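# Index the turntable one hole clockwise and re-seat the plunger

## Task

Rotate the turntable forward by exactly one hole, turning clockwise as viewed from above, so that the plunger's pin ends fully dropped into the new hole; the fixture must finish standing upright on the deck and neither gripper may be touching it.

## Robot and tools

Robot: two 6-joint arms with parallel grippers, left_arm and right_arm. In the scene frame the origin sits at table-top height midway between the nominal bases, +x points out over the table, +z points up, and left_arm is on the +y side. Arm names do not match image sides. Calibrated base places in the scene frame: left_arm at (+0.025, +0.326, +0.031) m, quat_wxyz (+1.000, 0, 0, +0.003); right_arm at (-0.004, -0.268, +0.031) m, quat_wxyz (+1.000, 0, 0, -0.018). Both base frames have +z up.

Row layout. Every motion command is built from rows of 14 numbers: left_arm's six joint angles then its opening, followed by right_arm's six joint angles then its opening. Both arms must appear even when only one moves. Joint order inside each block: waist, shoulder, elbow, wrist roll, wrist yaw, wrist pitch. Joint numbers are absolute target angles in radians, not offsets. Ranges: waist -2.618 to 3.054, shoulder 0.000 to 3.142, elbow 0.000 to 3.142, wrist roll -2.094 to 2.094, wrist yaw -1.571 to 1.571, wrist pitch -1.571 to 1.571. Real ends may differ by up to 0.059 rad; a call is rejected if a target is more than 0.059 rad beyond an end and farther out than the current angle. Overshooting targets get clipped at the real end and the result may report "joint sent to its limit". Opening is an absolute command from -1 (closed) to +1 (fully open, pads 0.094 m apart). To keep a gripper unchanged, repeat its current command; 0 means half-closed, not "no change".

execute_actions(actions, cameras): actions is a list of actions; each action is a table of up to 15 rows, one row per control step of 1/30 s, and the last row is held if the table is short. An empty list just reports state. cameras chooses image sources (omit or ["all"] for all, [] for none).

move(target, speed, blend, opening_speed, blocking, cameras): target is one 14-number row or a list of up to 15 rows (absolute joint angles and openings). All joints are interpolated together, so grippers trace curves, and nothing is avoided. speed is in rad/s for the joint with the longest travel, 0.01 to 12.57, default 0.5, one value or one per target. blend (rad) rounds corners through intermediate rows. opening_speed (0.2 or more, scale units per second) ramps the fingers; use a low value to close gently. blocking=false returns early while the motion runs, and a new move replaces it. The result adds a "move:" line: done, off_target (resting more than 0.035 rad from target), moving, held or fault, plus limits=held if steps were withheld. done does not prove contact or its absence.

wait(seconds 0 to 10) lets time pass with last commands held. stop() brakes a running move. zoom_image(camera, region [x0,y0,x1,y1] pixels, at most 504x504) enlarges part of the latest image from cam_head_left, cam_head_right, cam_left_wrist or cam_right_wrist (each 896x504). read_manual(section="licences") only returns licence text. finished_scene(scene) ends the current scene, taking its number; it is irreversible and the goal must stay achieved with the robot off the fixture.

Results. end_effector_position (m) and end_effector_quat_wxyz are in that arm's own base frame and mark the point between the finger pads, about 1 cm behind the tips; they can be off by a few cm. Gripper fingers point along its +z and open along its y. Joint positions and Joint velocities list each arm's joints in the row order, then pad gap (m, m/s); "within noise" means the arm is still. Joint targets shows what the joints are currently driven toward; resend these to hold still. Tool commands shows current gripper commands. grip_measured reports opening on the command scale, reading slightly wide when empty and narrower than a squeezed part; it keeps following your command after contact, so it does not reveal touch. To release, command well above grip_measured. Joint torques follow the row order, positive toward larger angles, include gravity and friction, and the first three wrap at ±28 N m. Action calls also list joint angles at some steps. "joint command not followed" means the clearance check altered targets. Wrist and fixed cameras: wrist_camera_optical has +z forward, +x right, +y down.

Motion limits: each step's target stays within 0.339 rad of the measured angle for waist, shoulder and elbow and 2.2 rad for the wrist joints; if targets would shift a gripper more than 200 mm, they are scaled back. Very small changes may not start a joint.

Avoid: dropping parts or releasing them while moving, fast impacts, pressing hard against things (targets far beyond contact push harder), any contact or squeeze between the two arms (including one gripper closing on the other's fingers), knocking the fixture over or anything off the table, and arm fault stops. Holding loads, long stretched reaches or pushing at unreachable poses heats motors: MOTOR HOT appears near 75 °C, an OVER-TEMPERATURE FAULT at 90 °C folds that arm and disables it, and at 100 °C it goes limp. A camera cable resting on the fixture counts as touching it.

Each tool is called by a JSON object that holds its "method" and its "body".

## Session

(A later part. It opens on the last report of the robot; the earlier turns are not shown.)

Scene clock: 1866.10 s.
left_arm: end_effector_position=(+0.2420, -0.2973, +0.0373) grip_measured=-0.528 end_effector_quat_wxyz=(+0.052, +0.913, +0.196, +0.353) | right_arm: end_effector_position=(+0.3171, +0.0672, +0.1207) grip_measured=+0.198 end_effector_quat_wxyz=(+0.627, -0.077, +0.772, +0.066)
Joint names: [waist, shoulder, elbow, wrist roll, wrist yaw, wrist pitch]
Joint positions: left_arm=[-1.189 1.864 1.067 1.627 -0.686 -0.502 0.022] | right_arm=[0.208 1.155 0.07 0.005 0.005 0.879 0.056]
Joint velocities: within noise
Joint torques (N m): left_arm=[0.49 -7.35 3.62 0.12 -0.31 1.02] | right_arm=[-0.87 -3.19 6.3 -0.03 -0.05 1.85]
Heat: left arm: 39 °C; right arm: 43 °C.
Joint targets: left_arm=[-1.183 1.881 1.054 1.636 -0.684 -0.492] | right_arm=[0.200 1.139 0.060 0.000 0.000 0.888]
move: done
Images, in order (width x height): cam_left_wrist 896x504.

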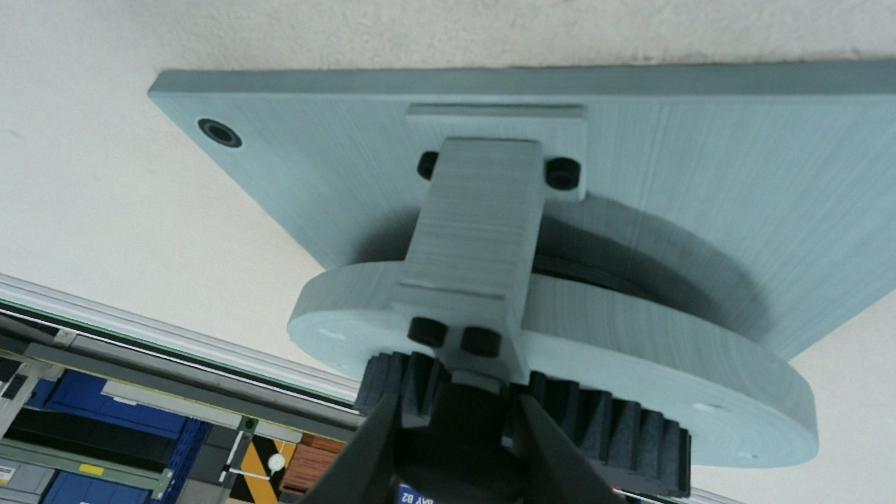

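{"method": "move", "body": {"target": [[-1.183, 1.881, 1.0537, 1.636, -0.684, -0.4917, -0.8, 0.3, 1.7353, 1.7051, 0.513, 0, -1.1698, 0.0], [-1.183, 1.881, 1.0537, 1.636, -0.684, -0.4917, -0.8, 0.65, 2.4255, 2.4118, 0.513, 0, -1.555, 0.0], [-1.183, 1.881, 1.0537, 1.636, -0.684, -0.4917, -0.8, 0.82, 2.358, 2.2394, 0.513, 0, -1.4522, 0.0]], "speed": [0.8, 0.6, 0.3], "cameras": ["cam_right_wrist", "cam_left_wrist", "cam_head_left"]}}

{"method": "zoom_image", "body": {"camera": "cam_right_wrist", "region": [320, 200, 620, 500]}}

Scene clock: 1894.77 s.
left_arm: end_effector_position=(+0.2420, -0.2973, +0.0373) grip_measured=-0.528 end_effector_quat_wxyz=(+0.052, +0.913, +0.196, +0.353) | right_arm: end_effector_position=(+0.3076, +0.3345, +0.0682) grip_measured=+0.002 end_effector_quat_wxyz=(-0.019, -0.160, +0.987, -0.016)
Joint names: [waist, shoulder, elbow, wrist roll, wrist yaw, wrist pitch]
Joint positions: left_arm=[-1.189 1.864 1.067 1.627 -0.686 -0.502 0.022] | right_arm=[0.826 2.406 2.247 0.504 0.002 -1.462 0.047]
Joint velocities: within noise
Joint torques (N m): left_arm=[0.51 -7.39 3.64 0.12 -0.31 1.04] | right_arm=[-0.5 -16.85 6.79 0.11 -0.04 0.21]
Heat: left arm: 37 °C; right arm: 42 °C.
Joint targets: left_arm=[-1.183 1.881 1.054 1.636 -0.684 -0.492] | right_arm=[0.820 2.358 2.240 0.513 0.000 -1.452]
move: off_target (right_arm); right_arm: the shoulder is farthest, 0.048 rad from its target
Images, in order (width x height): cam_head_left 896x504, cam_left_wrist 896x504, cam_right_wrist 896x504.

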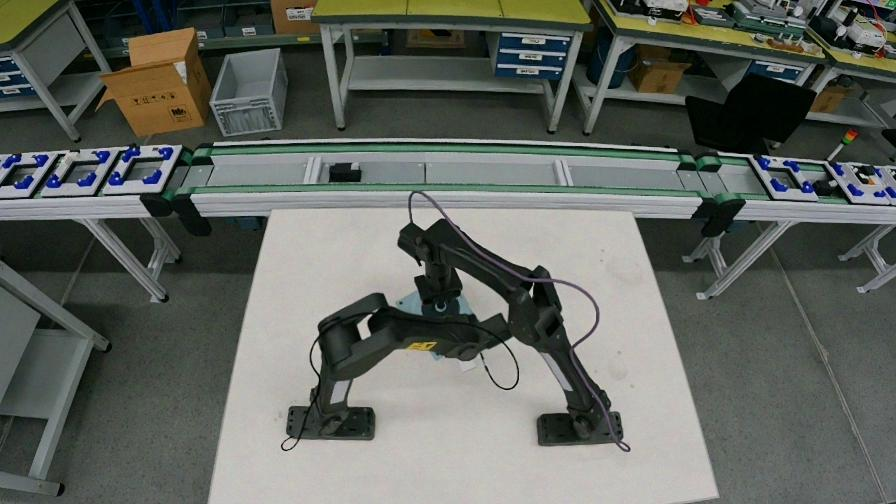

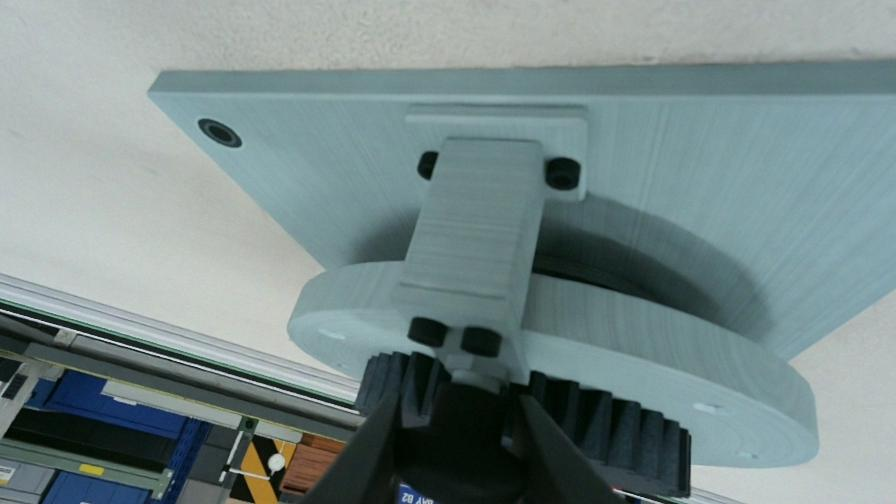

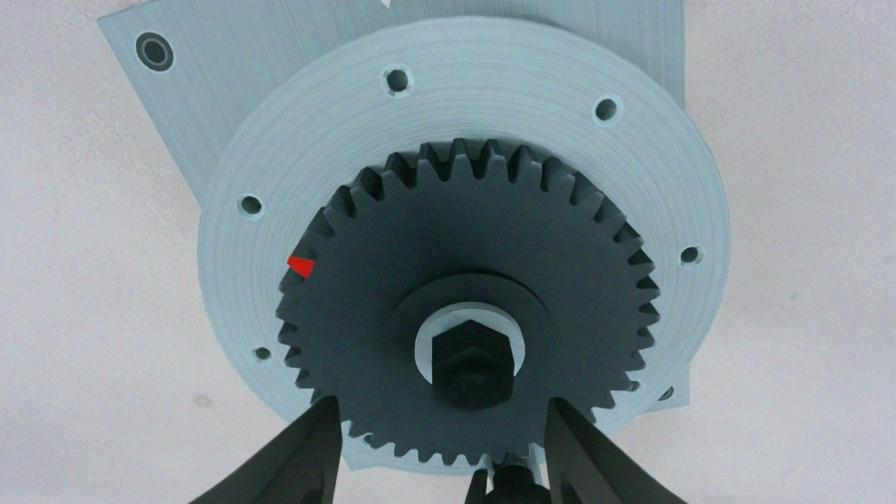

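Scaled by 1.680 from the camera's 896x504 image, which has a finer 1280x720 frame.

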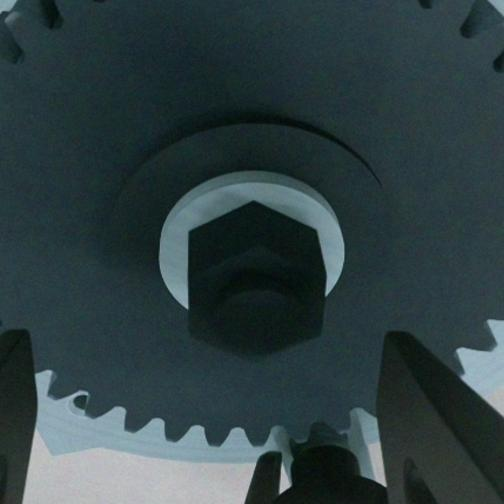

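{"method": "zoom_image", "body": {"camera": "cam_right_wrist", "region": [400, 290, 540, 430]}}

Scaled by 3.600 from the camera's 896x504 image, which has a finer 1280x720 frame.

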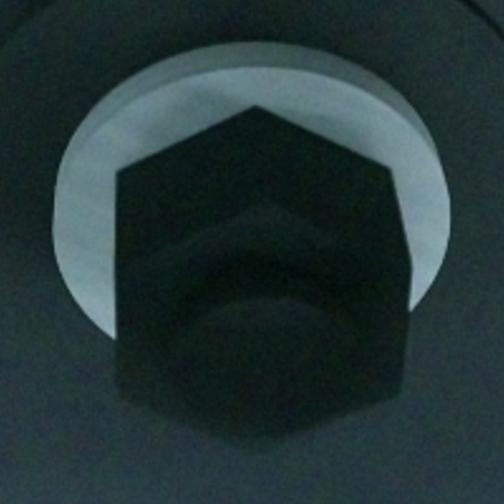

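{"method": "move", "body": {"target": [-1.183, 1.881, 1.0537, 1.636, -0.684, -0.4917, -0.8, 0.811, 2.2576, 1.981, 0.513, 0, -1.249, 0.0], "speed": 0.25, "cameras": ["cam_right_wrist"]}}

{"method": "zoom_image", "body": {"camera": "cam_right_wrist", "region": [360, 330, 530, 500]}}

Scene clock: 1969.50 s.
left_arm: end_effector_position=(+0.2420, -0.2973, +0.0373) grip_measured=-0.528 end_effector_quat_wxyz=(+0.052, +0.913, +0.196, +0.353) | right_arm: end_effector_position=(+0.3051, +0.3274, +0.0475) grip_measured=+0.002 end_effector_quat_wxyz=(+0.000, -0.157, +0.988, -0.002)
Joint names: [waist, shoulder, elbow, wrist roll, wrist yaw, wrist pitch]
Joint positions: left_arm=[-1.189 1.864 1.067 1.627 -0.686 -0.502 0.022] | right_arm=[0.819 2.305 1.991 0.504 0.002 -1.259 0.047]
Joint velocities: within noise
Joint torques (N m): left_arm=[0.49 -7.38 3.63 0.12 -0.3 1.04] | right_arm=[-0.91 -16.29 6.74 0.11 -0.03 0.32]
Heat: left arm: 37 °C; right arm: 51 °C.
Joint targets: left_arm=[-1.183 1.881 1.054 1.636 -0.684 -0.492] | right_arm=[0.811 2.258 1.981 0.513 0.000 -1.249]
move: off_target (right_arm); right_arm: the shoulder is farthest, 0.047 rad from its target
Images, in order (width x height): cam_right_wrist 896x504.

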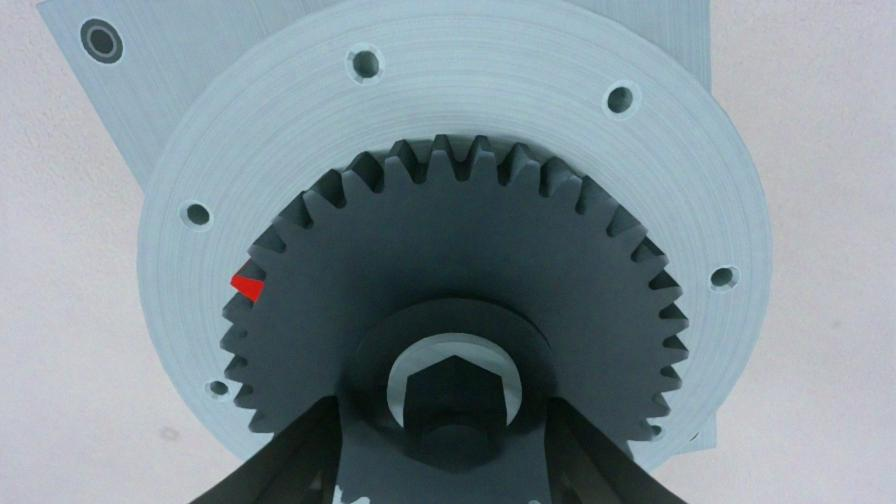

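Scaled by 2.965 from the camera's 896x504 image, which has a finer 1280x720 frame.

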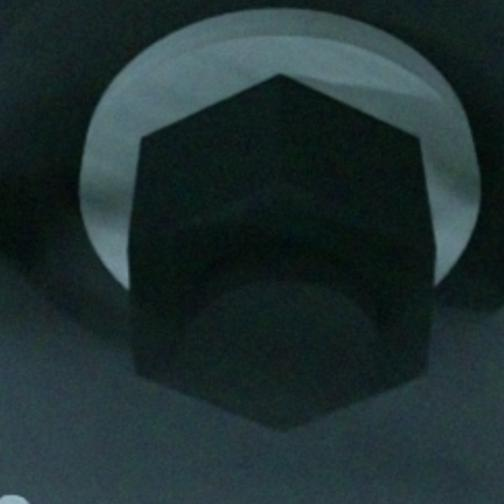

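{"method": "move", "body": {"target": [-1.183, 1.881, 1.0537, 1.636, -0.684, -0.4917, -0.8, 0.8045, 2.298, 1.975, 0.513, 0, -1.235, 0.0], "speed": 0.1, "cameras": ["cam_right_wrist"]}}

{"method": "zoom_image", "body": {"camera": "cam_right_wrist", "region": [360, 330, 530, 500]}}

Scene clock: 2003.20 s.
left_arm: end_effector_position=(+0.2420, -0.2973, +0.0373) grip_measured=-0.528 end_effector_quat_wxyz=(+0.052, +0.913, +0.196, +0.353) | right_arm: end_effector_position=(+0.3088, +0.3272, +0.0465) grip_measured=+0.002 end_effector_quat_wxyz=(+0.003, -0.154, +0.988, +0.001)
Joint names: [waist, shoulder, elbow, wrist roll, wrist yaw, wrist pitch]
Joint positions: left_arm=[-1.189 1.864 1.067 1.627 -0.686 -0.502 0.022] | right_arm=[0.813 2.305 1.987 0.504 0.002 -1.246 0.047]
Joint velocities: within noise
Joint torques (N m): left_arm=[0.51 -7.36 3.64 0.13 -0.31 1.03] | right_arm=[-0.84 -12.96 6.54 0.11 -0.03 0.36]
Heat: left arm: 36 °C; right arm: 52 °C.
Joint targets: left_arm=[-1.183 1.881 1.054 1.636 -0.684 -0.492] | right_arm=[0.805 2.298 1.975 0.513 0.000 -1.235]
move: done
Images, in order (width x height): cam_right_wrist 896x504.

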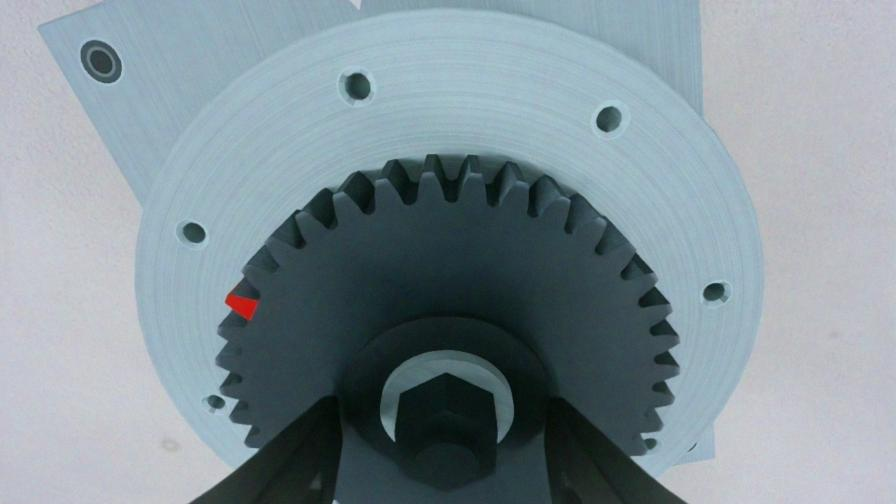

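Scaled by 2.965 from the camera's 896x504 image, which has a finer 1280x720 frame.

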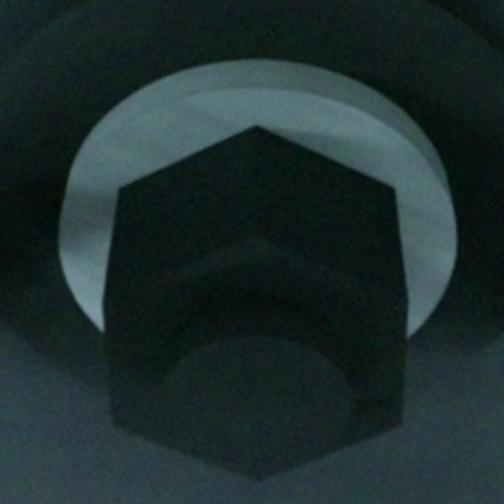

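{"method": "move", "body": {"target": [[-1.183, 1.881, 1.0537, 1.636, -0.684, -0.4917, -0.8, 0.804, 2.3, 1.964, 0.513, 0, -1.223, 0.0], [-1.183, 1.881, 1.0537, 1.636, -0.684, -0.4917, -0.8, 0.804, 2.3, 1.964, 0.513, 0, -1.223, -0.8]], "speed": 0.1, "opening_speed": 0.4, "cameras": ["cam_right_wrist", "cam_left_wrist"]}}

{"method": "zoom_image", "body": {"camera": "cam_right_wrist", "region": [360, 330, 530, 500]}}

Scene clock: 2026.80 s.
left_arm: end_effector_position=(+0.2420, -0.2973, +0.0373) grip_measured=-0.528 end_effector_quat_wxyz=(+0.052, +0.913, +0.196, +0.353) | right_arm: end_effector_position=(+0.3105, +0.3273, +0.0461) grip_measured=-0.441 end_effector_quat_wxyz=(+0.006, -0.152, +0.988, +0.003)
Joint names: [waist, shoulder, elbow, wrist roll, wrist yaw, wrist pitch]
Joint positions: left_arm=[-1.189 1.864 1.067 1.627 -0.686 -0.502 0.022] | right_arm=[0.811 2.304 1.983 0.505 0.003 -1.236 0.026]
Joint velocities: within noise
Joint torques (N m): left_arm=[0.46 -7.38 3.6 0.13 -0.3 1.04] | right_arm=[-0.75 -12.74 5.9 0.1 -0.03 0.39]
Heat: left arm: 36 °C; right arm: 48 °C.
Joint targets: left_arm=[-1.183 1.881 1.054 1.636 -0.684 -0.492] | right_arm=[0.804 2.300 1.964 0.513 0.000 -1.223]
move: done
Images, in order (width x height): cam_left_wrist 896x504, cam_right_wrist 896x504.

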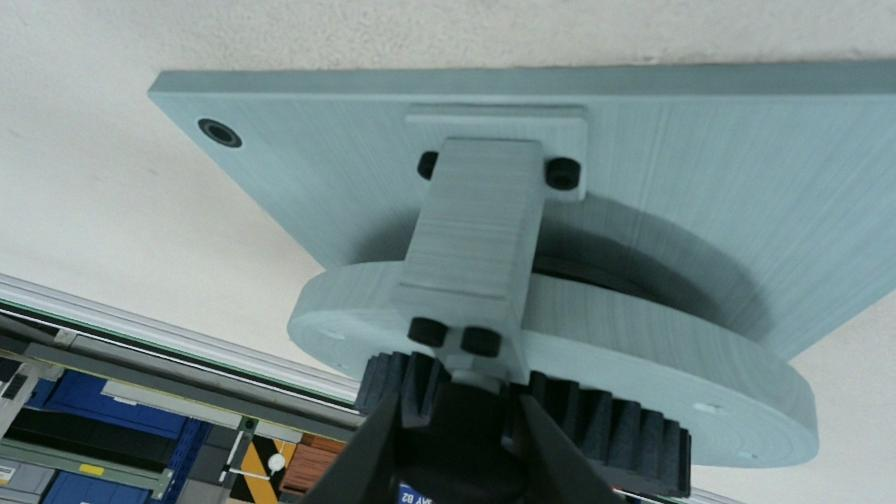

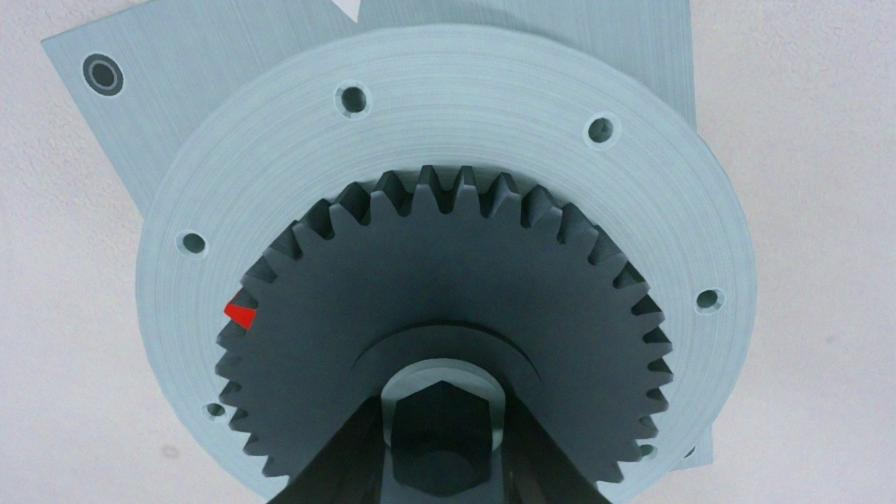

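Scaled by 2.965 from the camera's 896x504 image, which has a finer 1280x720 frame.

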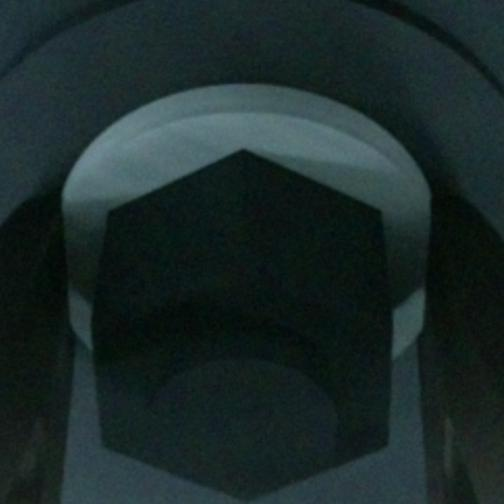

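{"method": "move", "body": {"target": [[-1.183, 1.881, 1.0537, 1.636, -0.684, -0.4917, -0.8, 0.804, 2.3, 1.964, 0.513, 0, -1.223, -0.1], [-1.183, 1.881, 1.0537, 1.636, -0.684, -0.4917, -0.8, 0.804, 2.3, 2.012, 0.513, 0, -1.263, -0.1]], "speed": 0.1, "opening_speed": 0.6, "cameras": ["cam_right_wrist"]}}

{"method": "zoom_image", "body": {"camera": "cam_right_wrist", "region": [360, 330, 530, 500]}}

Scene clock: 2054.20 s.
left_arm: end_effector_position=(+0.2420, -0.2973, +0.0373) grip_measured=-0.528 end_effector_quat_wxyz=(+0.052, +0.913, +0.196, +0.353) | right_arm: end_effector_position=(+0.3085, +0.3257, +0.0473) grip_measured=-0.102 end_effector_quat_wxyz=(+0.001, -0.152, +0.988, +0.000)
Joint names: [waist, shoulder, elbow, wrist roll, wrist yaw, wrist pitch]
Joint positions: left_arm=[-1.189 1.864 1.067 1.627 -0.686 -0.502 0.022] | right_arm=[0.811 2.304 1.987 0.505 0.001 -1.252 0.042]
Joint velocities: within noise
Joint torques (N m): left_arm=[0.46 -7.36 3.63 0.11 -0.3 1.03] | right_arm=[-0.73 -12.7 10 0.1 -0.03 0.14]
Heat: left arm: 36 °C; right arm: 46 °C.
Joint targets: left_arm=[-1.183 1.881 1.054 1.636 -0.684 -0.492] | right_arm=[0.804 2.300 2.012 0.513 0.000 -1.263]
move: done
Images, in order (width x height): cam_right_wrist 896x504.

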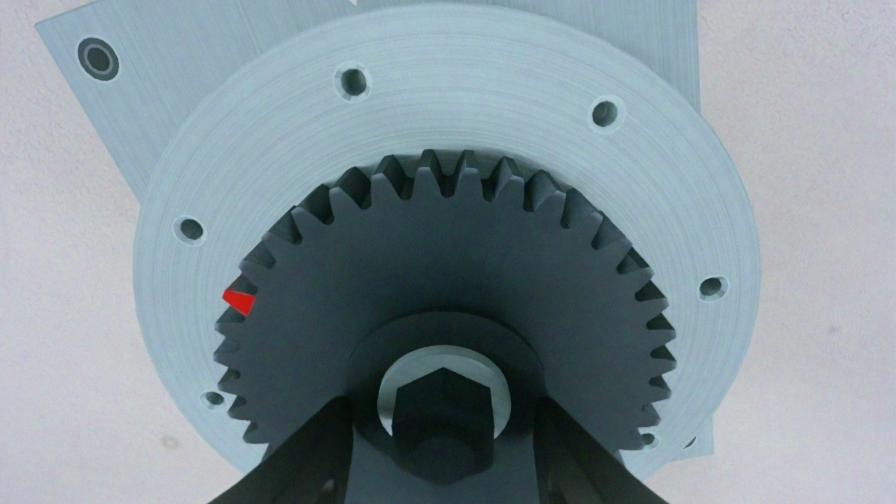

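Scaled by 2.965 from the camera's 896x504 image, which has a finer 1280x720 frame.

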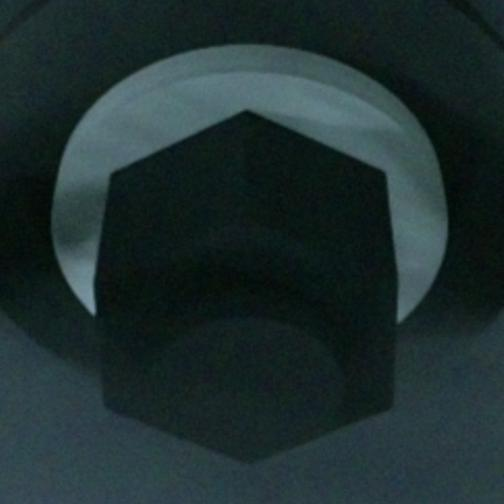

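{"method": "move", "body": {"target": [-1.183, 1.881, 1.0537, 1.636, -0.684, -0.4917, -0.8, 0.804, 2.285, 2.03, 0.513, 0, -1.268, -0.1], "speed": 0.1, "cameras": ["cam_right_wrist"]}}

{"method": "zoom_image", "body": {"camera": "cam_right_wrist", "region": [360, 330, 530, 500]}}

Scene clock: 2061.87 s.
left_arm: end_effector_position=(+0.2420, -0.2973, +0.0373) grip_measured=-0.528 end_effector_quat_wxyz=(+0.052, +0.913, +0.196, +0.353) | right_arm: end_effector_position=(+0.3110, +0.3283, +0.0519) grip_measured=-0.102 end_effector_quat_wxyz=(+0.007, -0.152, +0.988, +0.005)
Joint names: [waist, shoulder, elbow, wrist roll, wrist yaw, wrist pitch]
Joint positions: left_arm=[-1.189 1.864 1.067 1.627 -0.686 -0.502 0.022] | right_arm=[0.811 2.304 2.006 0.505 0.001 -1.257 0.042]
Joint velocities: within noise
Joint torques (N m): left_arm=[0.51 -7.36 3.69 0.12 -0.3 1.02] | right_arm=[-0.75 -14 9.99 0.09 -0.03 0.2]
Heat: left arm: 36 °C; right arm: 45 °C.
Joint targets: left_arm=[-1.183 1.881 1.054 1.636 -0.684 -0.492] | right_arm=[0.804 2.285 2.030 0.513 0.000 -1.268]
move: done
Images, in order (width x height): cam_right_wrist 896x504.

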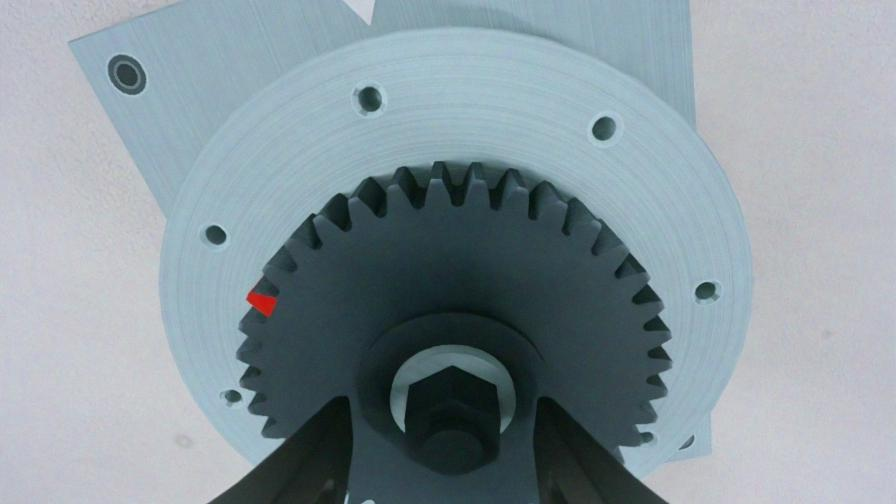

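Scaled by 2.965 from the camera's 896x504 image, which has a finer 1280x720 frame.

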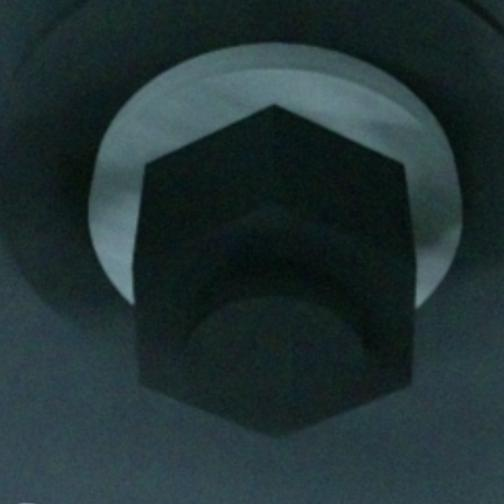

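{"method": "move", "body": {"target": [[-1.183, 1.881, 1.0537, 1.636, -0.684, -0.4917, -0.8, 0.798, 2.285, 2.03, 0.513, 0, -1.268, -0.1], [-1.183, 1.881, 1.0537, 1.636, -0.684, -0.4917, -0.8, 0.798, 2.285, 2.03, 0.513, 0, -1.268, -0.9]], "speed": 0.1, "opening_speed": 0.4, "cameras": ["cam_right_wrist"]}}

{"method": "zoom_image", "body": {"camera": "cam_right_wrist", "region": [360, 330, 530, 500]}}

Scene clock: 2076.67 s.
left_arm: end_effector_position=(+0.2420, -0.2973, +0.0373) grip_measured=-0.528 end_effector_quat_wxyz=(+0.052, +0.913, +0.196, +0.353) | right_arm: end_effector_position=(+0.3122, +0.3269, +0.0520) grip_measured=-0.595 end_effector_quat_wxyz=(+0.006, -0.150, +0.989, +0.004)
Joint names: [waist, shoulder, elbow, wrist roll, wrist yaw, wrist pitch]
Joint positions: left_arm=[-1.189 1.864 1.067 1.627 -0.686 -0.502 0.022] | right_arm=[0.806 2.304 2.006 0.505 0.001 -1.258 0.019]
Joint velocities: within noise
Joint torques (N m): left_arm=[0.47 -7.38 3.64 0.1 -0.31 1.02] | right_arm=[-0.87 -13.89 10 0.11 -0.03 0.18]
Heat: left arm: 36 °C; right arm: 46 °C.
Joint targets: left_arm=[-1.183 1.881 1.054 1.636 -0.684 -0.492] | right_arm=[0.798 2.285 2.030 0.513 0.000 -1.268]
move: done
Images, in order (width x height): cam_right_wrist 896x504.

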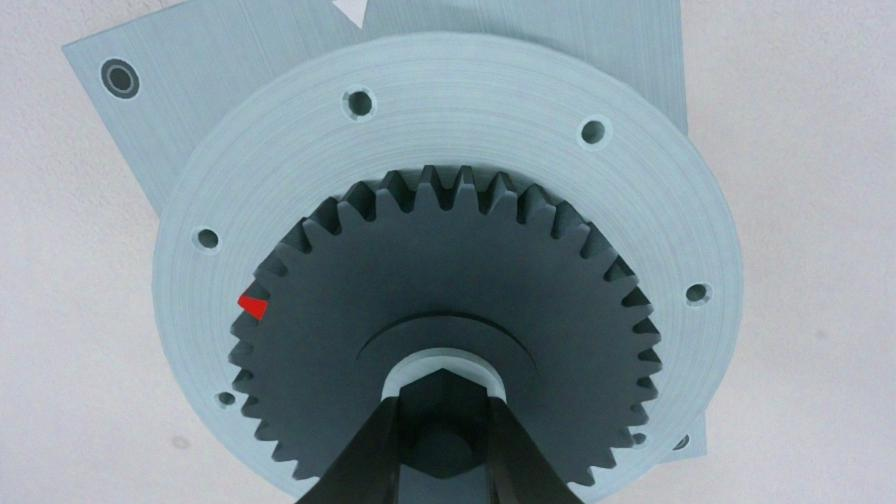

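Scaled by 2.965 from the camera's 896x504 image, which has a finer 1280x720 frame.

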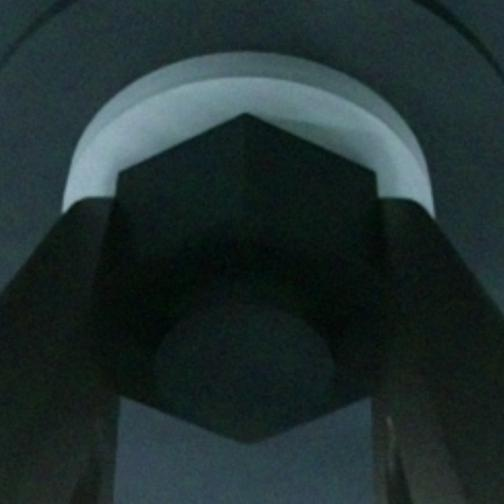

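{"method": "move", "body": {"target": [-1.183, 1.717, 1.204, 1.63, -1.063, -0.38, -1.0, 0.798, 2.285, 2.03, 0.513, 0, -1.268, -0.9], "speed": 0.25, "cameras": ["cam_left_wrist"]}}

{"method": "zoom_image", "body": {"camera": "cam_left_wrist", "region": [350, 280, 570, 500]}}

Scene clock: 2100.47 s.
left_arm: end_effector_position=(+0.2431, -0.2974, +0.0392) grip_measured=-0.528 end_effector_quat_wxyz=(+0.050, +0.911, +0.195, +0.360) | right_arm: end_effector_position=(+0.3122, +0.3269, +0.0520) grip_measured=-0.595 end_effector_quat_wxyz=(+0.006, -0.150, +0.989, +0.004)
Joint names: [waist, shoulder, elbow, wrist roll, wrist yaw, wrist pitch]
Joint positions: left_arm=[-1.193 1.867 1.071 1.627 -0.703 -0.506 0.022] | right_arm=[0.806 2.304 2.006 0.505 0.001 -1.258 0.019]
Joint velocities: within noise
Joint torques (N m): left_arm=[0.02 -9.14 4.72 0.01 -0.59 0.99] | right_arm=[-0.88 -14.01 10 0.11 -0.02 0.19]
Heat: left arm: 36 °C; right arm: 47 °C.
Joint targets: left_arm=[-1.192 1.864 1.073 1.627 -0.731 -0.498] | right_arm=[0.798 2.285 2.030 0.513 0.000 -1.268]
move: held (left_arm; a check stopped the path); limits=held; left_arm: the wrist yaw is farthest, 0.360 rad from its target
joint command not followed: on one or more control steps a check withheld the commanded joint targets of the left arm, and it was not sent them on those steps.
cause: the commanded joint targets, or the way to them, would bring a part of the robot too close to another arm (this arm's wrist (the part past the wrist pitch) and the right arm's forearm (the part past the elbow)).
Images, in order (width x height): cam_left_wrist 896x504.

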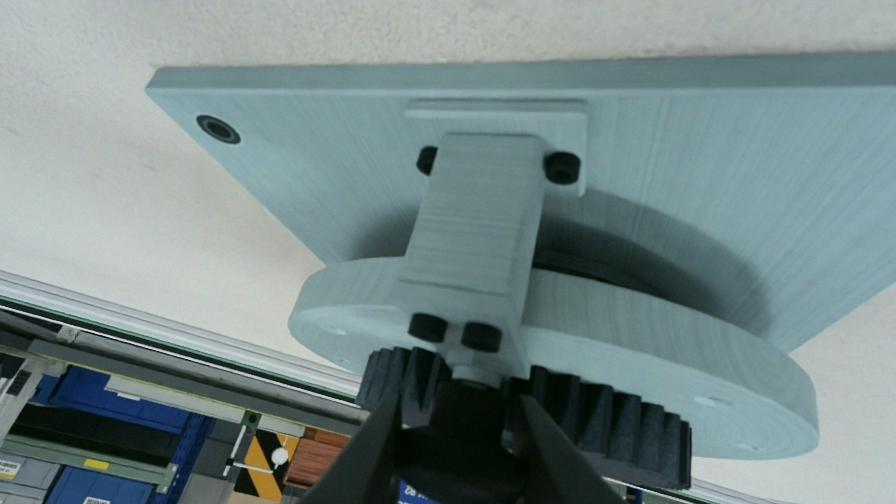

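Scaled by 2.291 from the camera's 896x504 image, which has a finer 1280x720 frame.

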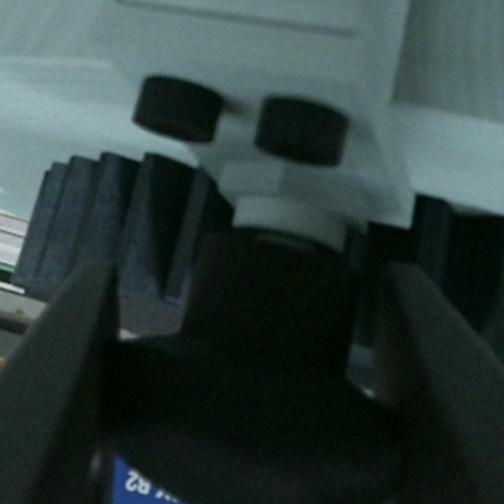

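{"method": "move", "body": {"target": [[-1.183, 1.881, 1.0537, 1.636, -0.684, -0.4917, -0.8, 0.798, 2.285, 2.03, 0.513, 0, -1.268, -0.1], [-1.183, 1.881, 1.0537, 1.636, -0.684, -0.4917, -0.8, 0.798, 2.34, 2.24, 0.513, 0, -1.45, -0.1], [-1.183, 1.881, 1.0537, 1.636, -0.684, -0.4917, -0.8, 0.636, 2.38, 2.29, 1.40, -0.364, -1.52, -0.1]], "speed": [0.2, 0.2, 0.4], "opening_speed": 0.8, "cameras": ["cam_right_wrist", "cam_left_wrist", "cam_head_left"]}}

{"method": "zoom_image", "body": {"camera": "cam_right_wrist", "region": [360, 250, 530, 420]}}

Scene clock: 2176.87 s.
left_arm: end_effector_position=(+0.2423, -0.2970, +0.0371) grip_measured=-0.528 end_effector_quat_wxyz=(+0.050, +0.913, +0.196, +0.354) | right_arm: end_effector_position=(+0.3234, +0.3197, +0.1072) grip_measured=-0.102 end_effector_quat_wxyz=(-0.154, +0.361, +0.916, +0.084)
Joint names: [waist, shoulder, elbow, wrist roll, wrist yaw, wrist pitch]
Joint positions: left_arm=[-1.189 1.867 1.069 1.627 -0.689 -0.505 0.022] | right_arm=[0.642 2.352 2.266 1.389 -0.352 -1.504 0.042]
Joint velocities: within noise
Joint torques (N m): left_arm=[0.53 -7.65 3.45 0.13 -0.28 1.06] | right_arm=[-0.77 -10.63 9.81 0.14 -0.32 0.07]
Heat: left arm: 39 °C; right arm: 48 °C.
Joint targets: left_arm=[-1.183 1.881 1.054 1.636 -0.684 -0.492] | right_arm=[0.636 2.380 2.290 1.400 -0.364 -1.520]
move: done
Images, in order (width x height): cam_head_left 896x504, cam_left_wrist 896x504, cam_right_wrist 896x504.

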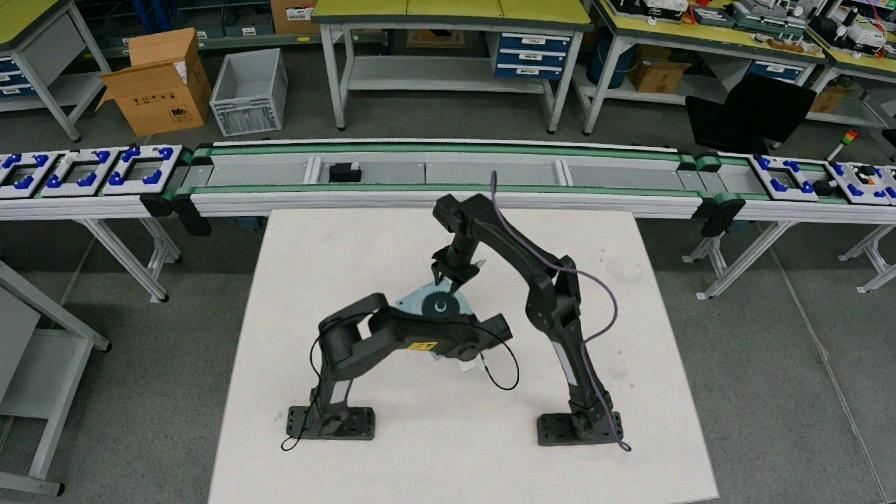

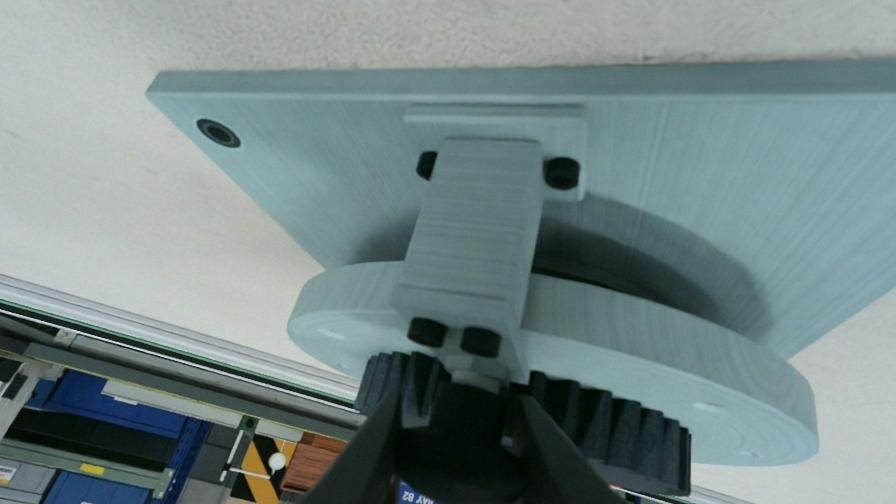

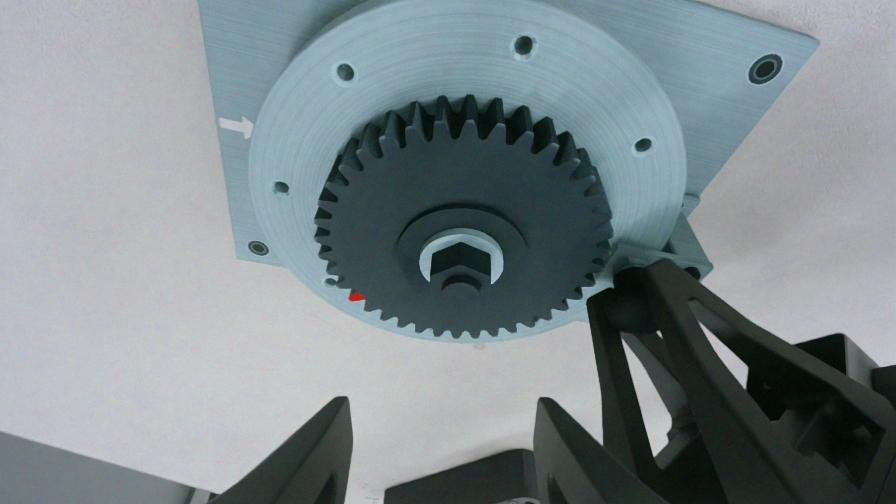

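Scaled by 2.965 from the camera's 896x504 image, which has a finer 1280x720 frame.

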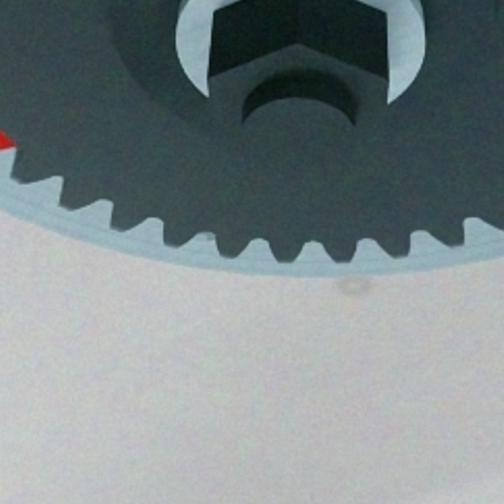

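{"method": "move", "body": {"target": [-1.183, 1.881, 1.0537, 1.636, -0.684, -0.4917, -0.8, 0.663, 2.405, 2.155, 1.41, -0.377, -1.411, -0.1], "speed": 0.15, "cameras": ["cam_right_wrist"]}}

{"method": "zoom_image", "body": {"camera": "cam_right_wrist", "region": [360, 290, 560, 490]}}

Scene clock: 2239.63 s.
left_arm: end_effector_position=(+0.2423, -0.2970, +0.0371) grip_measured=-0.528 end_effector_quat_wxyz=(+0.050, +0.913, +0.196, +0.354) | right_arm: end_effector_position=(+0.3155, +0.3248, +0.0705) grip_measured=-0.102 end_effector_quat_wxyz=(-0.172, +0.362, +0.914, +0.067)
Joint names: [waist, shoulder, elbow, wrist roll, wrist yaw, wrist pitch]
Joint positions: left_arm=[-1.189 1.867 1.069 1.627 -0.689 -0.505 0.022] | right_arm=[0.656 2.38 2.164 1.399 -0.366 -1.417 0.042]
Joint velocities: within noise
Joint torques (N m): left_arm=[0.54 -7.62 3.41 0.12 -0.27 1.07] | right_arm=[0.51 -11.03 6.67 0.13 -0.33 0.15]
Heat: left arm: 37 °C; right arm: 41 °C.
Joint targets: left_arm=[-1.183 1.881 1.054 1.636 -0.684 -0.492] | right_arm=[0.663 2.405 2.155 1.410 -0.377 -1.411]
move: done
Images, in order (width x height): cam_right_wrist 896x504.

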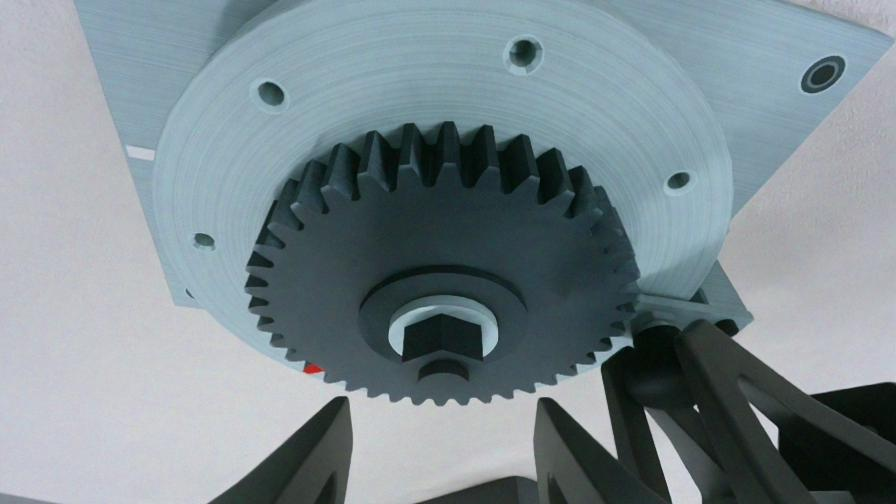

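Scaled by 2.520 from the camera's 896x504 image, which has a finer 1280x720 frame.

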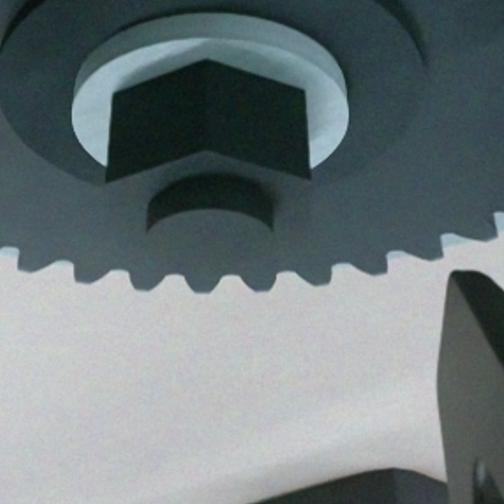

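{"method": "move", "body": {"target": [-1.183, 1.881, 1.0537, 1.636, -0.684, -0.4917, -0.8, 0.685, 2.335, 2.061, 1.426, -0.379, -1.316, -0.1], "speed": 0.12, "cameras": ["cam_right_wrist"]}}

{"method": "zoom_image", "body": {"camera": "cam_right_wrist", "region": [360, 290, 560, 490]}}

Scene clock: 2279.20 s.
left_arm: end_effector_position=(+0.2423, -0.2970, +0.0371) grip_measured=-0.528 end_effector_quat_wxyz=(+0.050, +0.913, +0.196, +0.354) | right_arm: end_effector_position=(+0.3082, +0.3318, +0.0482) grip_measured=-0.102 end_effector_quat_wxyz=(-0.174, +0.359, +0.915, +0.066)
Joint names: [waist, shoulder, elbow, wrist roll, wrist yaw, wrist pitch]
Joint positions: left_arm=[-1.189 1.867 1.069 1.627 -0.689 -0.505 0.022] | right_arm=[0.677 2.379 2.072 1.415 -0.369 -1.324 0.042]
Joint velocities: within noise
Joint torques (N m): left_arm=[0.49 -7.64 3.47 0.11 -0.27 1.07] | right_arm=[0.59 -16.39 6.42 0.13 -0.32 0.21]
Heat: left arm: 37 °C; right arm: 42 °C.
Joint targets: left_arm=[-1.183 1.881 1.054 1.636 -0.684 -0.492] | right_arm=[0.685 2.335 2.061 1.426 -0.379 -1.316]
move: off_target (right_arm); right_arm: the shoulder is farthest, 0.044 rad from its target
Images, in order (width x height): cam_right_wrist 896x504.

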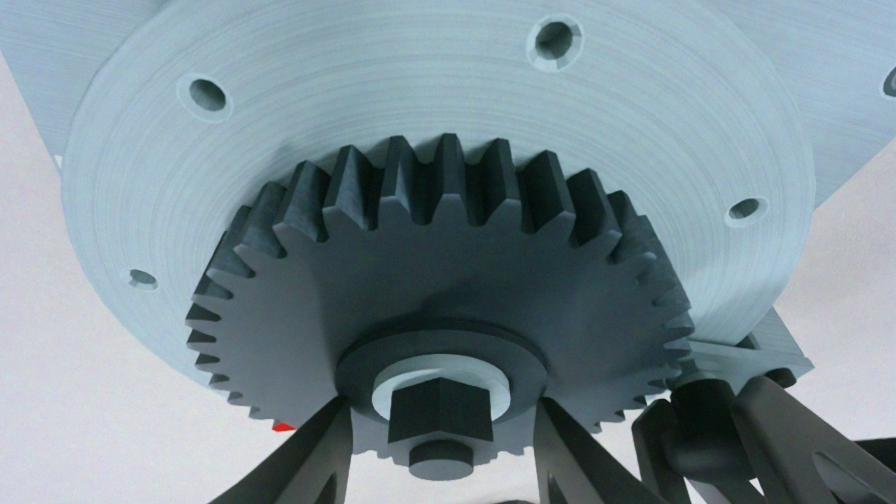

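Scaled by 2.520 from the camera's 896x504 image, which has a finer 1280x720 frame.

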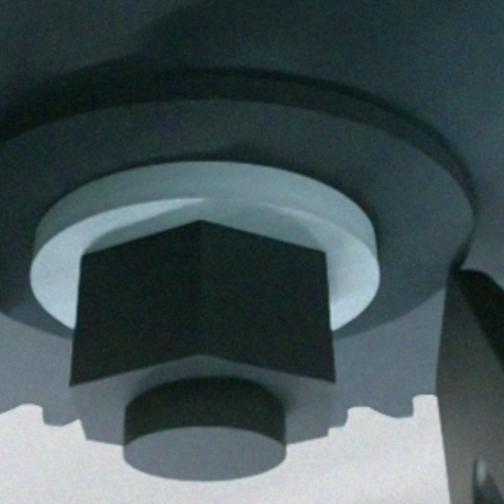

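{"method": "move", "body": {"target": [-1.183, 1.881, 1.0537, 1.636, -0.684, -0.4917, -0.8, 0.685, 2.335, 2.108, 1.426, -0.379, -1.353, -0.1], "speed": 0.12, "cameras": ["cam_right_wrist"]}}

{"method": "zoom_image", "body": {"camera": "cam_right_wrist", "region": [360, 290, 560, 490]}}

Scene clock: 2308.30 s.
left_arm: end_effector_position=(+0.2423, -0.2970, +0.0371) grip_measured=-0.528 end_effector_quat_wxyz=(+0.050, +0.913, +0.196, +0.354) | right_arm: end_effector_position=(+0.3086, +0.3323, +0.0516) grip_measured=-0.102 end_effector_quat_wxyz=(-0.174, +0.360, +0.914, +0.067)
Joint names: [waist, shoulder, elbow, wrist roll, wrist yaw, wrist pitch]
Joint positions: left_arm=[-1.189 1.867 1.069 1.627 -0.689 -0.505 0.022] | right_arm=[0.677 2.379 2.086 1.416 -0.37 -1.336 0.042]
Joint velocities: within noise
Joint torques (N m): left_arm=[0.46 -7.62 3.44 0.12 -0.27 1.06] | right_arm=[0.65 -16.36 9.68 0.13 -0.31 0]
Heat: left arm: 37 °C; right arm: 49 °C.
Joint targets: left_arm=[-1.183 1.881 1.054 1.636 -0.684 -0.492] | right_arm=[0.685 2.335 2.108 1.426 -0.379 -1.353]
move: off_target (right_arm); right_arm: the shoulder is farthest, 0.044 rad from its target
Images, in order (width x height): cam_right_wrist 896x504.

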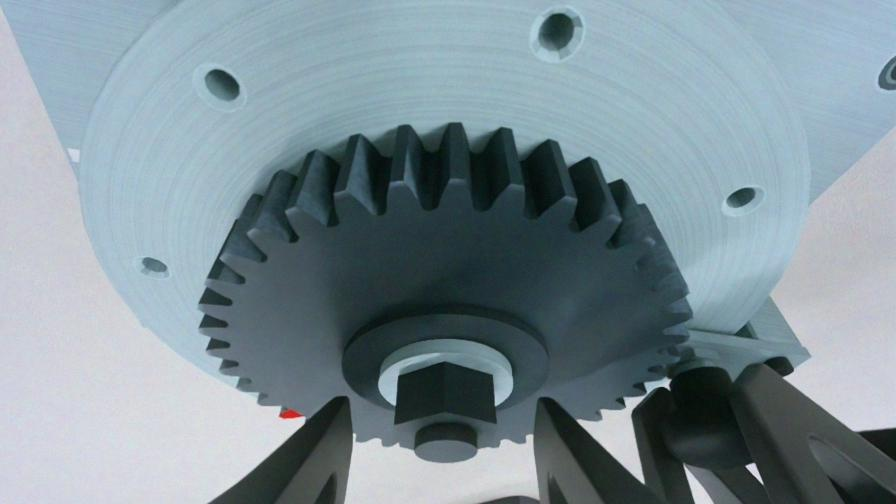

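Scaled by 2.520 from the camera's 896x504 image, which has a finer 1280x720 frame.

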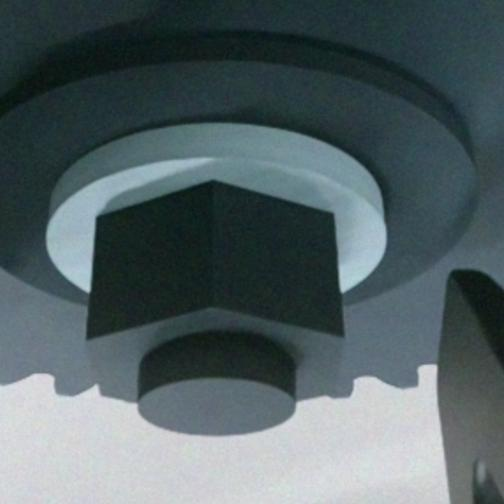

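{"method": "move", "body": {"target": [[-1.183, 1.881, 1.0537, 1.636, -0.684, -0.4917, -0.8, 0.664, 2.335, 2.108, 1.426, -0.379, -1.353, -0.1], [-1.183, 1.881, 1.0537, 1.636, -0.684, -0.4917, -0.8, 0.664, 2.335, 2.108, 1.426, -0.379, -1.353, -0.9]], "speed": 0.12, "opening_speed": 0.4, "cameras": ["cam_right_wrist"]}}

{"method": "zoom_image", "body": {"camera": "cam_right_wrist", "region": [360, 290, 560, 490]}}

Scene clock: 2328.13 s.
left_arm: end_effector_position=(+0.2423, -0.2970, +0.0371) grip_measured=-0.528 end_effector_quat_wxyz=(+0.050, +0.913, +0.196, +0.354) | right_arm: end_effector_position=(+0.3100, +0.3304, +0.0517) grip_measured=-0.595 end_effector_quat_wxyz=(-0.174, +0.362, +0.913, +0.067)
Joint names: [waist, shoulder, elbow, wrist roll, wrist yaw, wrist pitch]
Joint positions: left_arm=[-1.189 1.867 1.069 1.627 -0.689 -0.505 0.022] | right_arm=[0.672 2.379 2.086 1.416 -0.37 -1.338 0.019]
Joint velocities: within noise
Joint torques (N m): left_arm=[0.51 -7.61 3.47 0.12 -0.27 1.06] | right_arm=[-0.88 -16.39 9.63 0.12 -0.3 0.01]
Heat: left arm: 37 °C; right arm: 52 °C.
Joint targets: left_arm=[-1.183 1.881 1.054 1.636 -0.684 -0.492] | right_arm=[0.664 2.335 2.108 1.426 -0.379 -1.353]
move: off_target (right_arm); target 2's new numbers were sent with right_arm's shoulder 0.044 rad from that target; right_arm: the shoulder is farthest, 0.044 rad from its target
Images, in order (width x height): cam_right_wrist 896x504.

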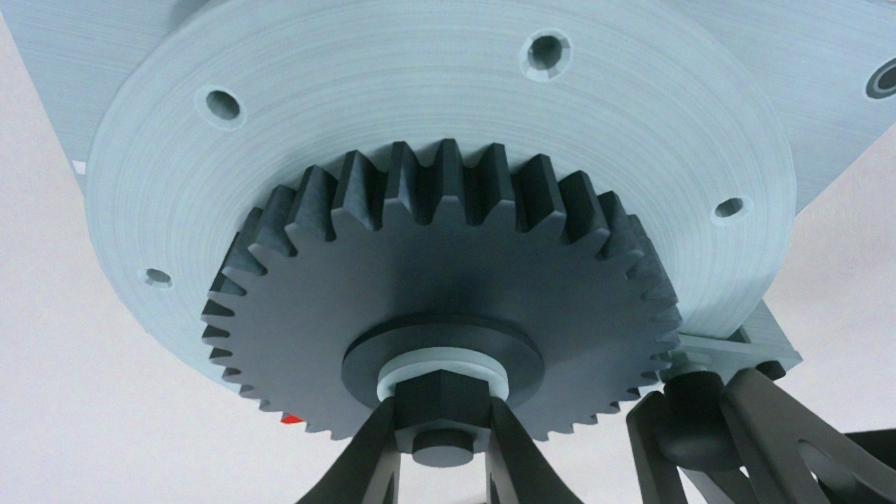

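Scaled by 2.520 from the camera's 896x504 image, which has a finer 1280x720 frame.

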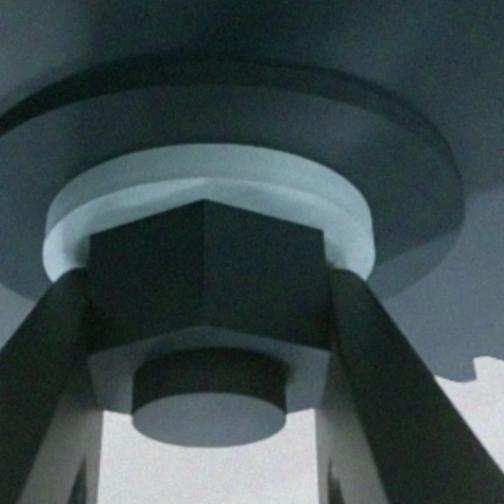

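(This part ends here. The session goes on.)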